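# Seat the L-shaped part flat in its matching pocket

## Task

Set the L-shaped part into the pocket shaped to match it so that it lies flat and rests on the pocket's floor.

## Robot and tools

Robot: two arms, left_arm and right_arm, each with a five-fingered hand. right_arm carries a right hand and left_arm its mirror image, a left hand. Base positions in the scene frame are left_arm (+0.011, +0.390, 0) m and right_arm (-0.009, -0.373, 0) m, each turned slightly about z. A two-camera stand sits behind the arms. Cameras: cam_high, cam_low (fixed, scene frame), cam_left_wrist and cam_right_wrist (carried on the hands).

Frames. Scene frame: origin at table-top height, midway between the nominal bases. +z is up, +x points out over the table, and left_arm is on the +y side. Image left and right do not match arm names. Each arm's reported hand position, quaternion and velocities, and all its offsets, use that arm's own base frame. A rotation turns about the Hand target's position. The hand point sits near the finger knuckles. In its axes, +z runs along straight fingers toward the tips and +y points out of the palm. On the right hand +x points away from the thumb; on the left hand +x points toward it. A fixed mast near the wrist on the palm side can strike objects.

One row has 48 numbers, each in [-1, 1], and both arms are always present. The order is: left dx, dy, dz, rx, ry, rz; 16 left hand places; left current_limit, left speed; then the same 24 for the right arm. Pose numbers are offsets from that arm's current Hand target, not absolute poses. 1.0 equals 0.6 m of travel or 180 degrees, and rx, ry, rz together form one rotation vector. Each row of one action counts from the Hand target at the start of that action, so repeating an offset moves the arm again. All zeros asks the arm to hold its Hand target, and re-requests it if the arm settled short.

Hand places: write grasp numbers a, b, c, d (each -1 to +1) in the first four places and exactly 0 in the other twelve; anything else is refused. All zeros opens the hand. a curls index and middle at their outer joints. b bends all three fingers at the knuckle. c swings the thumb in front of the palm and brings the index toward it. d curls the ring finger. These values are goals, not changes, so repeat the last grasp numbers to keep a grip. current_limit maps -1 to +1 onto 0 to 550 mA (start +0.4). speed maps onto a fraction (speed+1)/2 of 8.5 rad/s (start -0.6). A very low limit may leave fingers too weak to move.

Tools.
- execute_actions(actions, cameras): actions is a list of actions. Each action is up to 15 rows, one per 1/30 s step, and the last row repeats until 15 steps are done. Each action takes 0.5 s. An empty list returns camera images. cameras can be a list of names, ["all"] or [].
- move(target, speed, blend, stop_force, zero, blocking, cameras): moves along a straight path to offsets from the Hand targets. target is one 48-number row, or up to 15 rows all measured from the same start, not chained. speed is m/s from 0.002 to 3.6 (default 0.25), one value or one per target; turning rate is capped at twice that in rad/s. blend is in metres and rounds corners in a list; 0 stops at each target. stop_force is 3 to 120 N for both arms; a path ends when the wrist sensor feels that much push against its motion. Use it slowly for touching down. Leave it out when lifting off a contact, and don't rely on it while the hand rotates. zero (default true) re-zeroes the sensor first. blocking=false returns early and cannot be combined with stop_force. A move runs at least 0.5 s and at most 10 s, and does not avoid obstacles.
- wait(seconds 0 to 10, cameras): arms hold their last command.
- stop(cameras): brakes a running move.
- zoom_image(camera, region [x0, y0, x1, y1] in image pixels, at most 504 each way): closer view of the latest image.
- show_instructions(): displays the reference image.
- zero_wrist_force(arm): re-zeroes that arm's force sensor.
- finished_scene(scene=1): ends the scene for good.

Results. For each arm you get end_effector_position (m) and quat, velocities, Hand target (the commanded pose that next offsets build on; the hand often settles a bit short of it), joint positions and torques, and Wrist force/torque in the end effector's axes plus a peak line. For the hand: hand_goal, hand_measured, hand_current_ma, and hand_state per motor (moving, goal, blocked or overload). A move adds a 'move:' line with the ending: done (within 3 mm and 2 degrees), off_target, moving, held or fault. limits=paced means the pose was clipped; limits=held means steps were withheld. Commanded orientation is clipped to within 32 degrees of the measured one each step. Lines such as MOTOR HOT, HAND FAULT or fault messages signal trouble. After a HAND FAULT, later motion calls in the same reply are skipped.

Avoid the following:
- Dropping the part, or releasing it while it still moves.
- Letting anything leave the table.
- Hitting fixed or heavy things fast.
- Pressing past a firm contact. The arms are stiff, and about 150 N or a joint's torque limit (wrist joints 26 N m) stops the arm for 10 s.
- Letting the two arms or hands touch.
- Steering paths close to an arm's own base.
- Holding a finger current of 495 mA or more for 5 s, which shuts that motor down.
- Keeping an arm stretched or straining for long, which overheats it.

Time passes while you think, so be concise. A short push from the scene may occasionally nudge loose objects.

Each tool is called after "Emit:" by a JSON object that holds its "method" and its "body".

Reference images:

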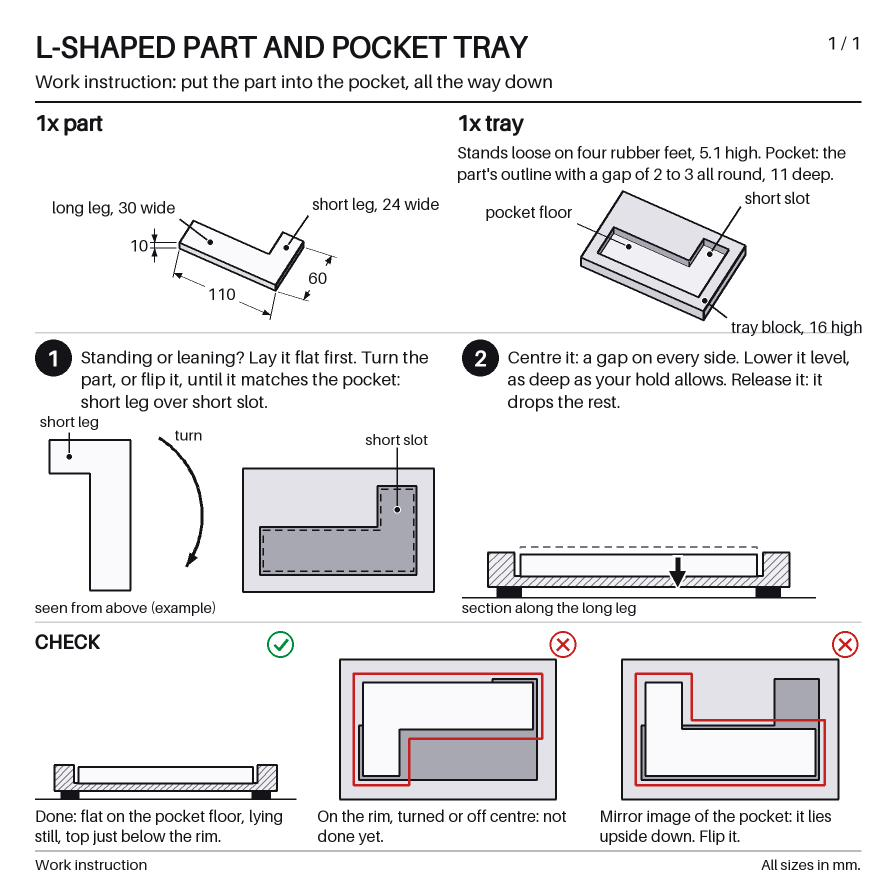

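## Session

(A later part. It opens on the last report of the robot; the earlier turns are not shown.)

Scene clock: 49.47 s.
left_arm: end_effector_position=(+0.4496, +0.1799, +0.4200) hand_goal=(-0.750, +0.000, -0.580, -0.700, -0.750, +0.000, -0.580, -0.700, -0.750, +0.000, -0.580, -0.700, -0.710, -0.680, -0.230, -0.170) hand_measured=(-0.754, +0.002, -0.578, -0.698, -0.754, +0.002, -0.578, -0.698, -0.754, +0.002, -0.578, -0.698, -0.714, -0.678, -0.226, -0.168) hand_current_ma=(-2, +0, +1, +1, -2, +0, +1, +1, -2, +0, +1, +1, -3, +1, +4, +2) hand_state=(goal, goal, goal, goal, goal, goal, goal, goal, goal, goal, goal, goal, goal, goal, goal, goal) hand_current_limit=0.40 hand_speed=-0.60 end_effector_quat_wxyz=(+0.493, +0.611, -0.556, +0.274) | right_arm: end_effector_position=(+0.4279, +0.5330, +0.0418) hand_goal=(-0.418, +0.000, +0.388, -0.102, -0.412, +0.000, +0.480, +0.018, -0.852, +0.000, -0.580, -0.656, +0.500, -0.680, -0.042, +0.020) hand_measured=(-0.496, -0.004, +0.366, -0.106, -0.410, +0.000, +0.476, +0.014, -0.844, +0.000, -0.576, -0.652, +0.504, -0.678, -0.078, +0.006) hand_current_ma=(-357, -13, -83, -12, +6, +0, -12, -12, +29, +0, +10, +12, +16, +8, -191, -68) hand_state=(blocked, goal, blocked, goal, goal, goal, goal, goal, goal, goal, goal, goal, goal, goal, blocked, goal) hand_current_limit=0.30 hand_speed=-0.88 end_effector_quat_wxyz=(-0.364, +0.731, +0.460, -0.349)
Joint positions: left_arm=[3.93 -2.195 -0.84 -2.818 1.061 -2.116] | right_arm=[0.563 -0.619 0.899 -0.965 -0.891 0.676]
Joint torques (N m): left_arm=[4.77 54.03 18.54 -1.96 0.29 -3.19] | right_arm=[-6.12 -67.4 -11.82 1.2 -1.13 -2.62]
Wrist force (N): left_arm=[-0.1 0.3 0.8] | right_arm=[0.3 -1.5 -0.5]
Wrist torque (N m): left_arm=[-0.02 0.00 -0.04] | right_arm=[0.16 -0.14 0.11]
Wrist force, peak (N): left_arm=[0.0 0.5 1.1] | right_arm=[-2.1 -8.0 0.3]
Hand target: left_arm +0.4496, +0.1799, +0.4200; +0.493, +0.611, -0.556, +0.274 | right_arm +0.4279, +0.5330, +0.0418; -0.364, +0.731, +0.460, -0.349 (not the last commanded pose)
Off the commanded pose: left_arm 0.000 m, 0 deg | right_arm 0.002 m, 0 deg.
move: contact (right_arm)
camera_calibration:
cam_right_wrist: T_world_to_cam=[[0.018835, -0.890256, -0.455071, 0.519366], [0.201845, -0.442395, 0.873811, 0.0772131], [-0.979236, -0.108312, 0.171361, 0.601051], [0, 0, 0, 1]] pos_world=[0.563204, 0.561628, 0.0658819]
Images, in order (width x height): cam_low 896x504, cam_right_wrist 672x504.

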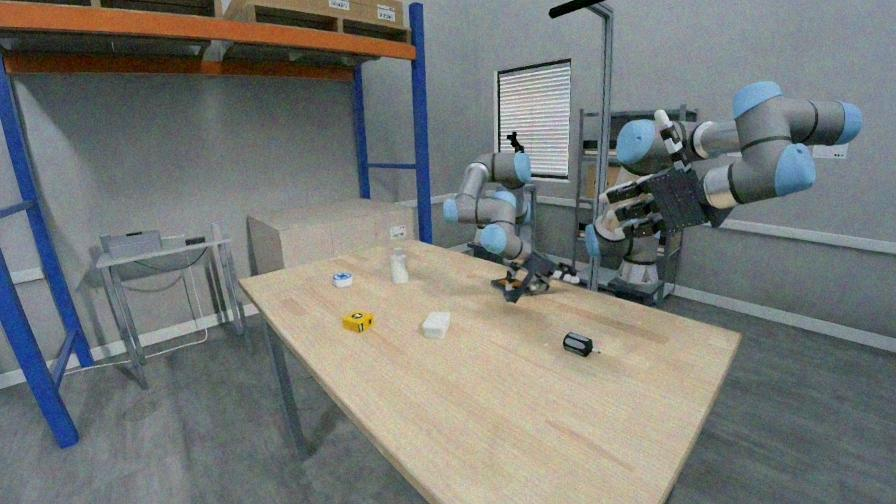

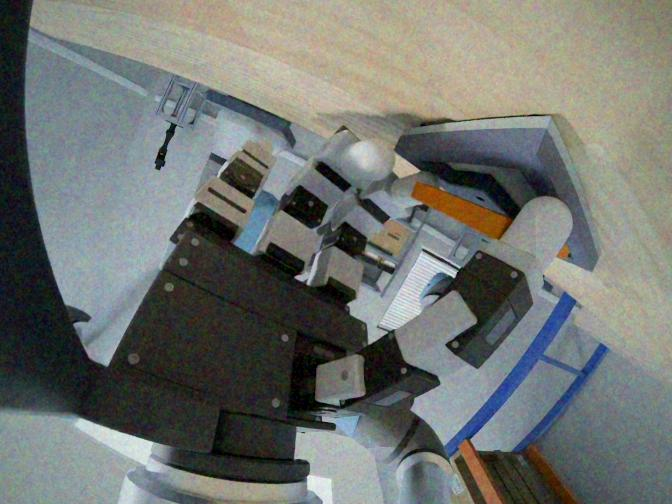

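Emit:
{"method": "move", "body": {"target": [0,0,0,0,0,0, 0,0,0,0,0,0,0,0,0,0,0,0,0,0,0,0, 0.4,-0.6, 0.0094,-0.0034,0.0008,0,0,0, 0.65,-0.04,0.75,0,0,0,0,0,0,0,0,0,0,0,0,0, 0.3,-0.95], "cameras": ["cam_right_wrist","cam_low"], "speed": 0.006}}

Emit:
{"method": "zoom_image", "body": {"camera": "cam_right_wrist", "region": [400, 60, 652, 312]}}

Emit:
{"method": "zoom_image", "body": {"camera": "cam_low", "region": [460, 220, 560, 310]}}

Scene clock: 51.73 s.
left_arm: end_effector_position=(+0.4496, +0.1799, +0.4200) hand_goal=(-0.750, +0.000, -0.580, -0.700, -0.750, +0.000, -0.580, -0.700, -0.750, +0.000, -0.580, -0.700, -0.710, -0.680, -0.230, -0.170) hand_measured=(-0.754, +0.002, -0.578, -0.698, -0.754, +0.002, -0.578, -0.698, -0.754, +0.002, -0.578, -0.698, -0.714, -0.678, -0.226, -0.168) hand_current_ma=(-2, +0, +1, +1, -2, +0, +1, +1, -2, +0, +1, +1, -3, +1, +4, +2) hand_state=(goal, goal, goal, goal, goal, goal, goal, goal, goal, goal, goal, goal, goal, goal, goal, goal) hand_current_limit=0.40 hand_speed=-0.60 end_effector_quat_wxyz=(+0.493, +0.611, -0.556, +0.274) | right_arm: end_effector_position=(+0.4336, +0.5309, +0.0423) hand_goal=(-0.606, +0.000, +0.430, -0.074, -0.658, +0.000, +0.452, +0.018, -1.000, +0.000, -0.580, -0.628, +0.500, -0.680, -0.042, +0.048) hand_measured=(-0.598, -0.002, +0.420, -0.080, -0.642, +0.000, +0.454, +0.014, -0.978, +0.000, -0.576, -0.630, +0.504, -0.678, -0.052, +0.042) hand_current_ma=(+28, -7, -33, -19, +65, +0, +5, -12, +95, +0, +10, -8, +16, +8, -44, -25) hand_state=(goal, goal, goal, goal, goal, goal, goal, goal, blocked, goal, goal, goal, goal, goal, goal, goal) hand_current_limit=0.30 hand_speed=-0.95 end_effector_quat_wxyz=(-0.364, +0.731, +0.460, -0.349)
Joint positions: left_arm=[3.93 -2.195 -0.84 -2.818 1.061 -2.116] | right_arm=[0.557 -0.61 0.881 -0.952 -0.895 0.671]
Joint torques (N m): left_arm=[4.43 54.34 17.65 -2.08 0.45 -3] | right_arm=[2.65 -66.75 -12.1 -0.97 1.35 -0.2]
Wrist force (N): left_arm=[-0.2 0.3 0.5] | right_arm=[0.6 -0.5 0.0]
Wrist torque (N m): left_arm=[0.00 0.01 -0.04] | right_arm=[0.16 -0.14 0.27]
Wrist force, peak (N): left_arm=[0.1 0.6 1.0] | right_arm=[0.3 -1.6 -0.6]
Hand target: left_arm +0.4496, +0.1799, +0.4200; +0.493, +0.611, -0.556, +0.274 | right_arm +0.4335, +0.5309, +0.0423; -0.364, +0.731, +0.460, -0.349
Off the commanded pose: left_arm 0.000 m, 0 deg | right_arm 0.000 m, 0 deg.
move: done
camera_calibration:
cam_right_wrist: T_world_to_cam=[[0.0188345, -0.890255, -0.455073, 0.517571], [0.201845, -0.442397, 0.87381, 0.0747853], [-0.979236, -0.108312, 0.171361, 0.606337], [0, 0, 0, 1]] pos_world=[0.568904, 0.559528, 0.0662819]
Images, in order (width x height): cam_low 896x504, cam_right_wrist 672x504.

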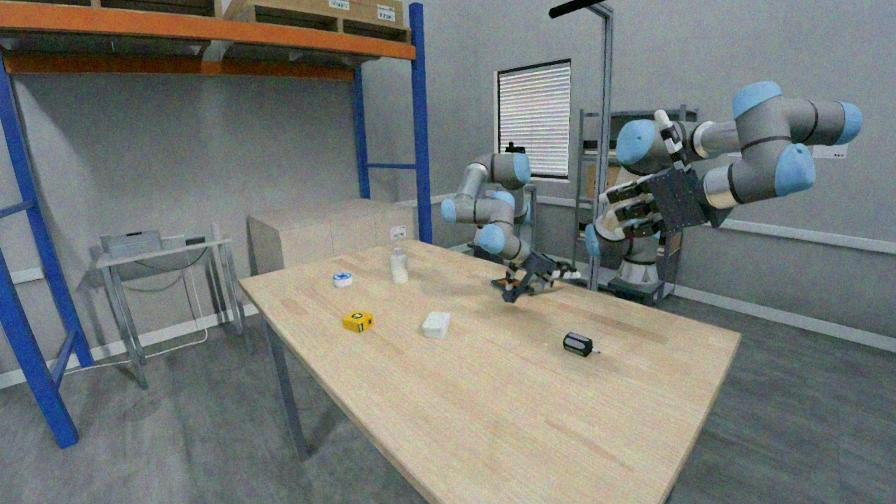

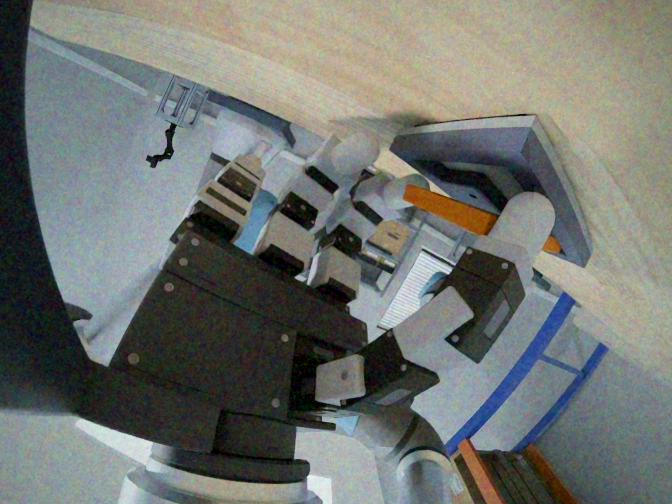

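Scaled by 2.000 from the camera's 672x504 image, which has a finer 960x720 frame.

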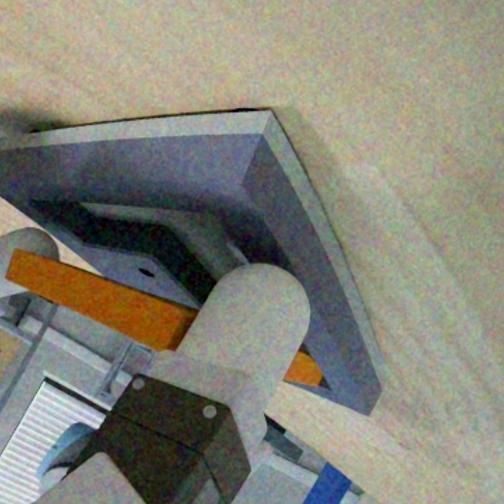

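Scaled by 5.040.

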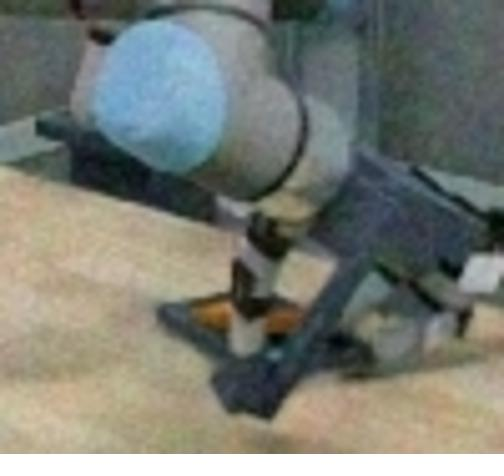

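Emit:
{"method": "move", "body": {"target": [[0,0,0,0,0,0, 0,0,0,0,0,0,0,0,0,0,0,0,0,0,0,0, 0.4,-0.6, 0.0094,-0.0034,0.0,0,0,0, 0.65,-0.2,0.75,0,0,0,0,0,0,0,0,0,0,0,0,0, 0.3,-0.9],[0,0,0,0,0,0, 0,0,0,0,0,0,0,0,0,0,0,0,0,0,0,0, 0.4,-0.6, 0.0094,-0.0034,0.1167,0,0,0, 0.65,-0.2,0.75,0,0,0,0,0,0,0,0,0,0,0,0,0, 0.3,-0.9]], "cameras": ["cam_right_wrist","cam_low","cam_high"], "speed": [0.01, 0.06]}}

Emit:
{"method": "zoom_image", "body": {"camera": "cam_right_wrist", "region": [400, 0, 652, 252]}}

Emit:
{"method": "zoom_image", "body": {"camera": "cam_low", "region": [460, 220, 560, 310]}}

Scene clock: 54.30 s.
left_arm: end_effector_position=(+0.4496, +0.1799, +0.4200) hand_goal=(-0.750, +0.000, -0.580, -0.700, -0.750, +0.000, -0.580, -0.700, -0.750, +0.000, -0.580, -0.700, -0.710, -0.680, -0.230, -0.170) hand_measured=(-0.754, +0.002, -0.578, -0.698, -0.754, +0.002, -0.578, -0.698, -0.754, +0.002, -0.578, -0.698, -0.714, -0.678, -0.226, -0.168) hand_current_ma=(-2, +0, +1, +1, -2, +0, +1, +1, -2, +0, +1, +1, -3, +1, +4, +2) hand_state=(goal, goal, goal, goal, goal, goal, goal, goal, goal, goal, goal, goal, goal, goal, goal, goal) hand_current_limit=0.40 hand_speed=-0.60 end_effector_quat_wxyz=(+0.493, +0.611, -0.556, +0.274) | right_arm: end_effector_position=(+0.4392, +0.5289, +0.1124) hand_goal=(-0.822, +0.000, +0.478, -0.042, -0.938, +0.000, +0.420, +0.018, -1.000, +0.000, -0.580, -0.596, +0.500, -0.680, -0.042, +0.080) hand_measured=(-0.806, -0.002, +0.474, -0.046, -0.920, +0.000, +0.422, +0.014, -0.978, +0.000, -0.576, -0.598, +0.504, -0.678, -0.044, +0.078) hand_current_ma=(+66, -7, -10, -10, +79, +0, +8, -12, +90, +0, +10, -8, +16, +8, -7, -10) hand_state=(goal, goal, goal, goal, goal, goal, goal, goal, blocked, goal, goal, goal, goal, goal, goal, goal) hand_current_limit=0.30 hand_speed=-0.90 end_effector_quat_wxyz=(-0.364, +0.731, +0.460, -0.349)
Joint positions: left_arm=[3.93 -2.195 -0.84 -2.818 1.061 -2.116] | right_arm=[0.551 -0.644 0.762 -0.796 -0.9 0.666]
Joint torques (N m): left_arm=[5.58 53.96 15.2 -2.35 0.33 -3] | right_arm=[4.41 -51.39 -12.8 -1.96 1.39 0.35]
Wrist force (N): left_arm=[-0.1 0.5 0.9] | right_arm=[0.2 -0.7 0.3]
Wrist torque (N m): left_arm=[0.00 0.01 -0.03] | right_arm=[0.09 -0.08 0.26]
Wrist force, peak (N): left_arm=[-0.2 0.4 1.0] | right_arm=[0.2 -1.5 -0.1]
Hand target: left_arm +0.4496, +0.1799, +0.4200; +0.493, +0.611, -0.556, +0.274 | right_arm +0.4392, +0.5289, +0.1123; -0.364, +0.731, +0.460, -0.349
Off the commanded pose: left_arm 0.000 m, 0 deg | right_arm 0.000 m, 0 deg.
move: done
camera_calibration:
cam_right_wrist: T_world_to_cam=[[0.0187929, -0.890262, -0.455062, 0.547657], [0.201716, -0.442407, 0.873835, 0.0115048], [-0.979264, -0.108215, 0.171266, 0.599549], [0, 0, 0, 1]] pos_world=[0.574504, 0.557528, 0.136482]
Images, in order (width x height): cam_high 896x504, cam_low 896x504, cam_right_wrist 672x504.

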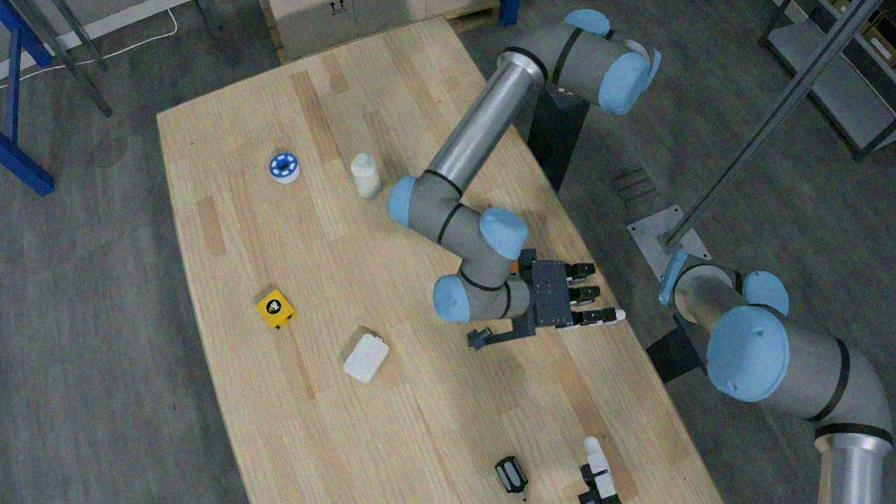

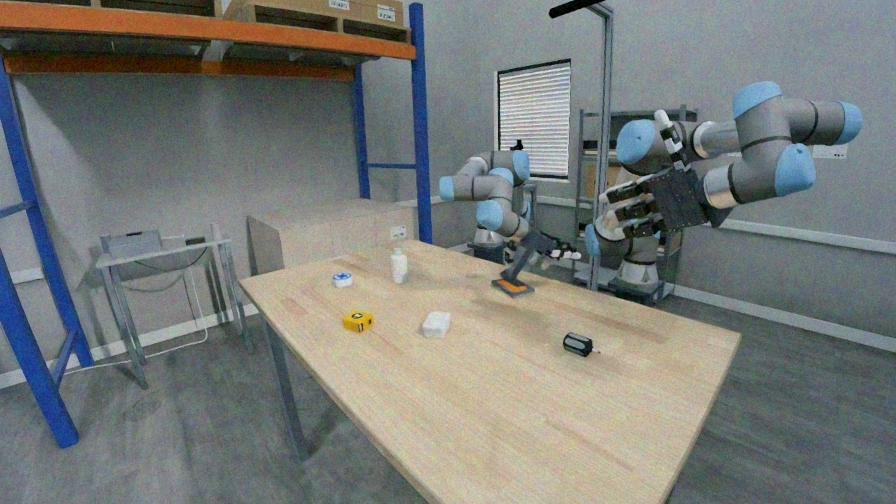

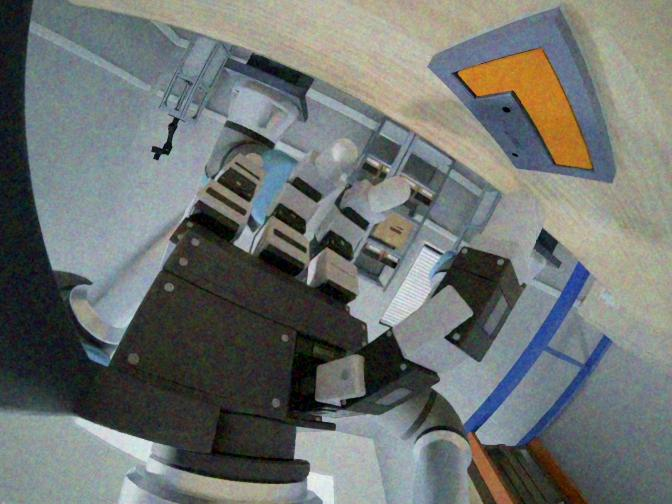

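Scaled by 2.000 from the camera's 672x504 image, which has a finer 960x720 frame.

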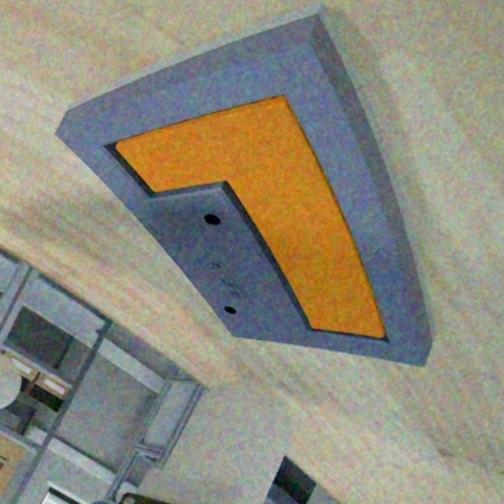

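Scaled by 5.040.

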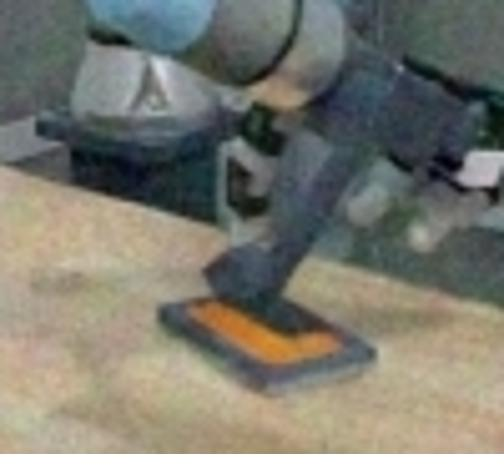

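Emit:
{"method": "zoom_image", "body": {"camera": "cam_right_wrist", "region": [430, 30, 556, 124]}}

Emit:
{"method": "zoom_image", "body": {"camera": "cam_right_wrist", "region": [510, 80, 636, 190]}}

Scaled by 4.000 from the camera's 672x504 image, which has a finer 960x720 frame.

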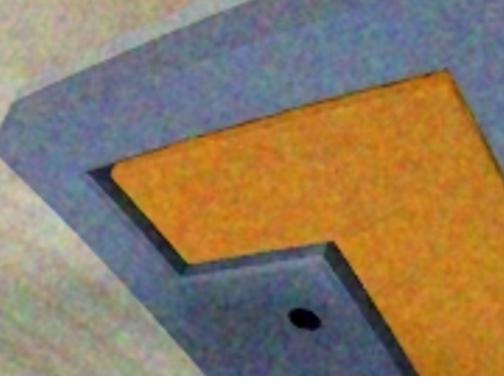

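Scaled by 4.000 from the camera's 672x504 image, which has a finer 960x720 frame.

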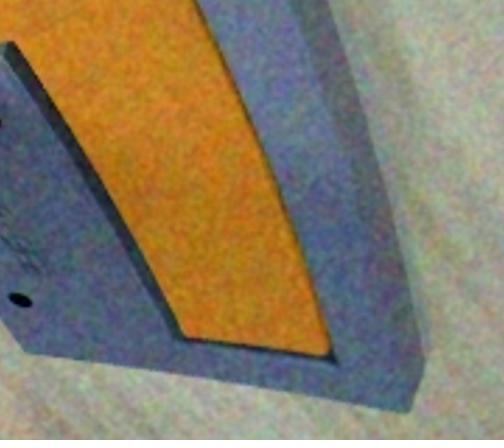

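Emit:
{"method": "move", "body": {"target": [0,0,0,0,0,0, 0,0,0,0,0,0,0,0,0,0,0,0,0,0,0,0, 0.4,-0.6, 0.0,-0.12,0.15,0,0,0, 0.65,-0.2,0.75,0,0,0,0,0,0,0,0,0,0,0,0,0, 0.3,-0.9], "cameras": ["cam_right_wrist","cam_low","cam_high"], "speed": 0.12}}

Emit:
{"method": "zoom_image", "body": {"camera": "cam_right_wrist", "region": [400, 0, 652, 252]}}

Emit:
{"method": "zoom_image", "body": {"camera": "cam_low", "region": [480, 260, 550, 310]}}

Scene clock: 56.07 s.
left_arm: end_effector_position=(+0.4496, +0.1799, +0.4200) hand_goal=(-0.750, +0.000, -0.580, -0.700, -0.750, +0.000, -0.580, -0.700, -0.750, +0.000, -0.580, -0.700, -0.710, -0.680, -0.230, -0.170) hand_measured=(-0.754, +0.002, -0.578, -0.698, -0.754, +0.002, -0.578, -0.698, -0.754, +0.002, -0.578, -0.698, -0.714, -0.678, -0.226, -0.168) hand_current_ma=(-2, +0, +1, +1, -2, +0, +1, +1, -2, +0, +1, +1, -3, +1, +4, +2) hand_state=(goal, goal, goal, goal, goal, goal, goal, goal, goal, goal, goal, goal, goal, goal, goal, goal) hand_current_limit=0.40 hand_speed=-0.60 end_effector_quat_wxyz=(+0.493, +0.611, -0.556, +0.274) | right_arm: end_effector_position=(+0.4392, +0.4569, +0.2022) hand_goal=(-0.822, +0.000, +0.478, -0.042, -0.938, +0.000, +0.420, +0.018, -1.000, +0.000, -0.580, -0.596, +0.500, -0.680, -0.042, +0.080) hand_measured=(-0.806, -0.002, +0.474, -0.046, -0.920, +0.000, +0.422, +0.014, -0.978, +0.000, -0.576, -0.598, +0.504, -0.678, -0.044, +0.078) hand_current_ma=(+65, -7, -10, -10, +78, +0, +8, -12, +88, +0, +10, -8, +16, +8, -6, -9) hand_state=(goal, goal, goal, goal, goal, goal, goal, goal, blocked, goal, goal, goal, goal, goal, goal, goal) hand_current_limit=0.30 hand_speed=-0.90 end_effector_quat_wxyz=(-0.364, +0.731, +0.460, -0.349)
Joint positions: left_arm=[3.93 -2.195 -0.84 -2.818 1.061 -2.116] | right_arm=[0.469 -0.806 0.821 -0.656 -0.965 0.604]
Joint torques (N m): left_arm=[4.63 53.28 15.94 -2.07 0.23 -3.17] | right_arm=[2.52 -57.66 -26.78 0.16 1.99 2.99]
Wrist force (N): left_arm=[0.0 0.2 0.4] | right_arm=[0.1 -0.4 0.6]
Wrist torque (N m): left_arm=[-0.01 -0.01 -0.02] | right_arm=[0.12 -0.06 0.15]
Wrist force, peak (N): left_arm=[-0.2 0.3 1.3] | right_arm=[1.3 0.2 1.4]
Hand target: left_arm +0.4496, +0.1799, +0.4200; +0.493, +0.611, -0.556, +0.274 | right_arm +0.4392, +0.4569, +0.2023; -0.364, +0.731, +0.460, -0.349
Off the commanded pose: left_arm 0.000 m, 0 deg | right_arm 0.000 m, 0 deg.
move: done
camera_calibration:
cam_right_wrist: T_world_to_cam=[[0.0188345, -0.890255, -0.455073, 0.524398], [0.201845, -0.442397, 0.87381, -0.098892], [-0.979236, -0.108312, 0.171361, 0.576388], [0, 0, 0, 1]] pos_world=[0.574504, 0.485528, 0.226282]
Images, in order (width x height): cam_high 896x504, cam_low 896x504, cam_right_wrist 672x504.

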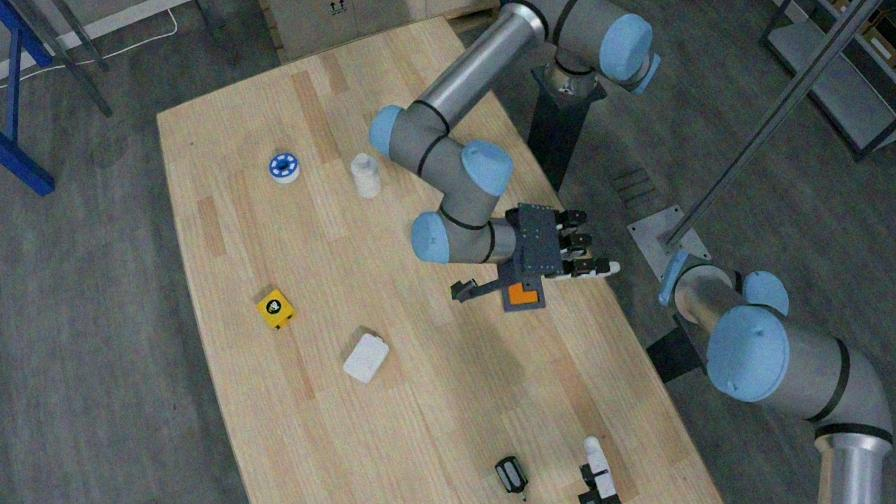

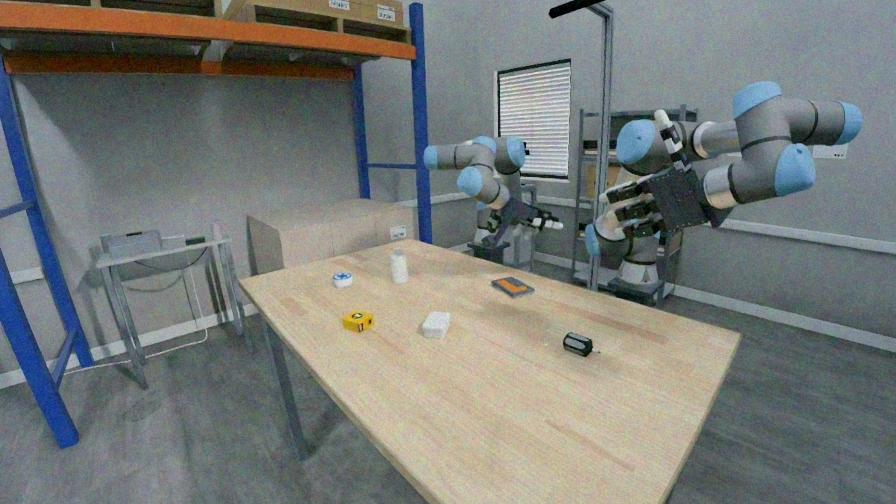

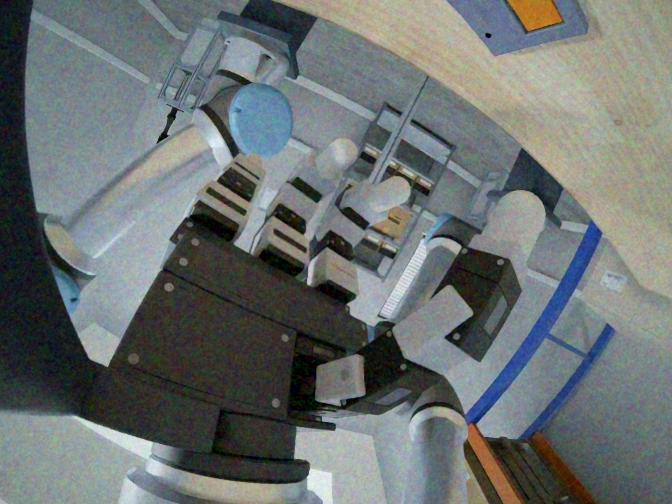

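Scaled by 2.000 from the camera's 672x504 image, which has a finer 960x720 frame.

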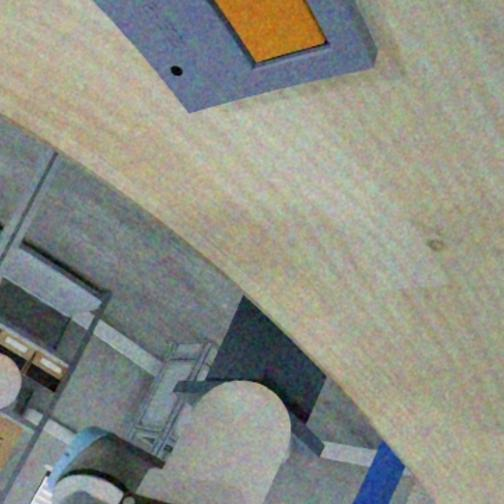

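Scaled by 7.200.

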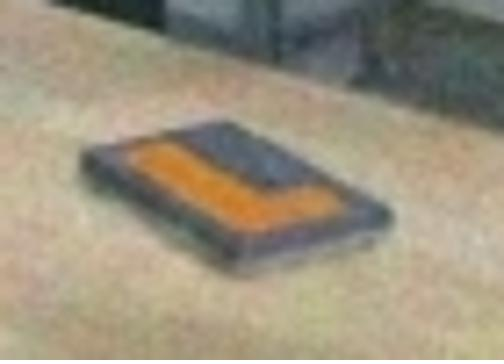

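Camera views show the part seated flat in its pocket, with a gap on every side, and both hands are clear of the tray.

Emit:
{"method": "finished_scene", "body": {"scene": 1}}

The scene is finished: the task was done.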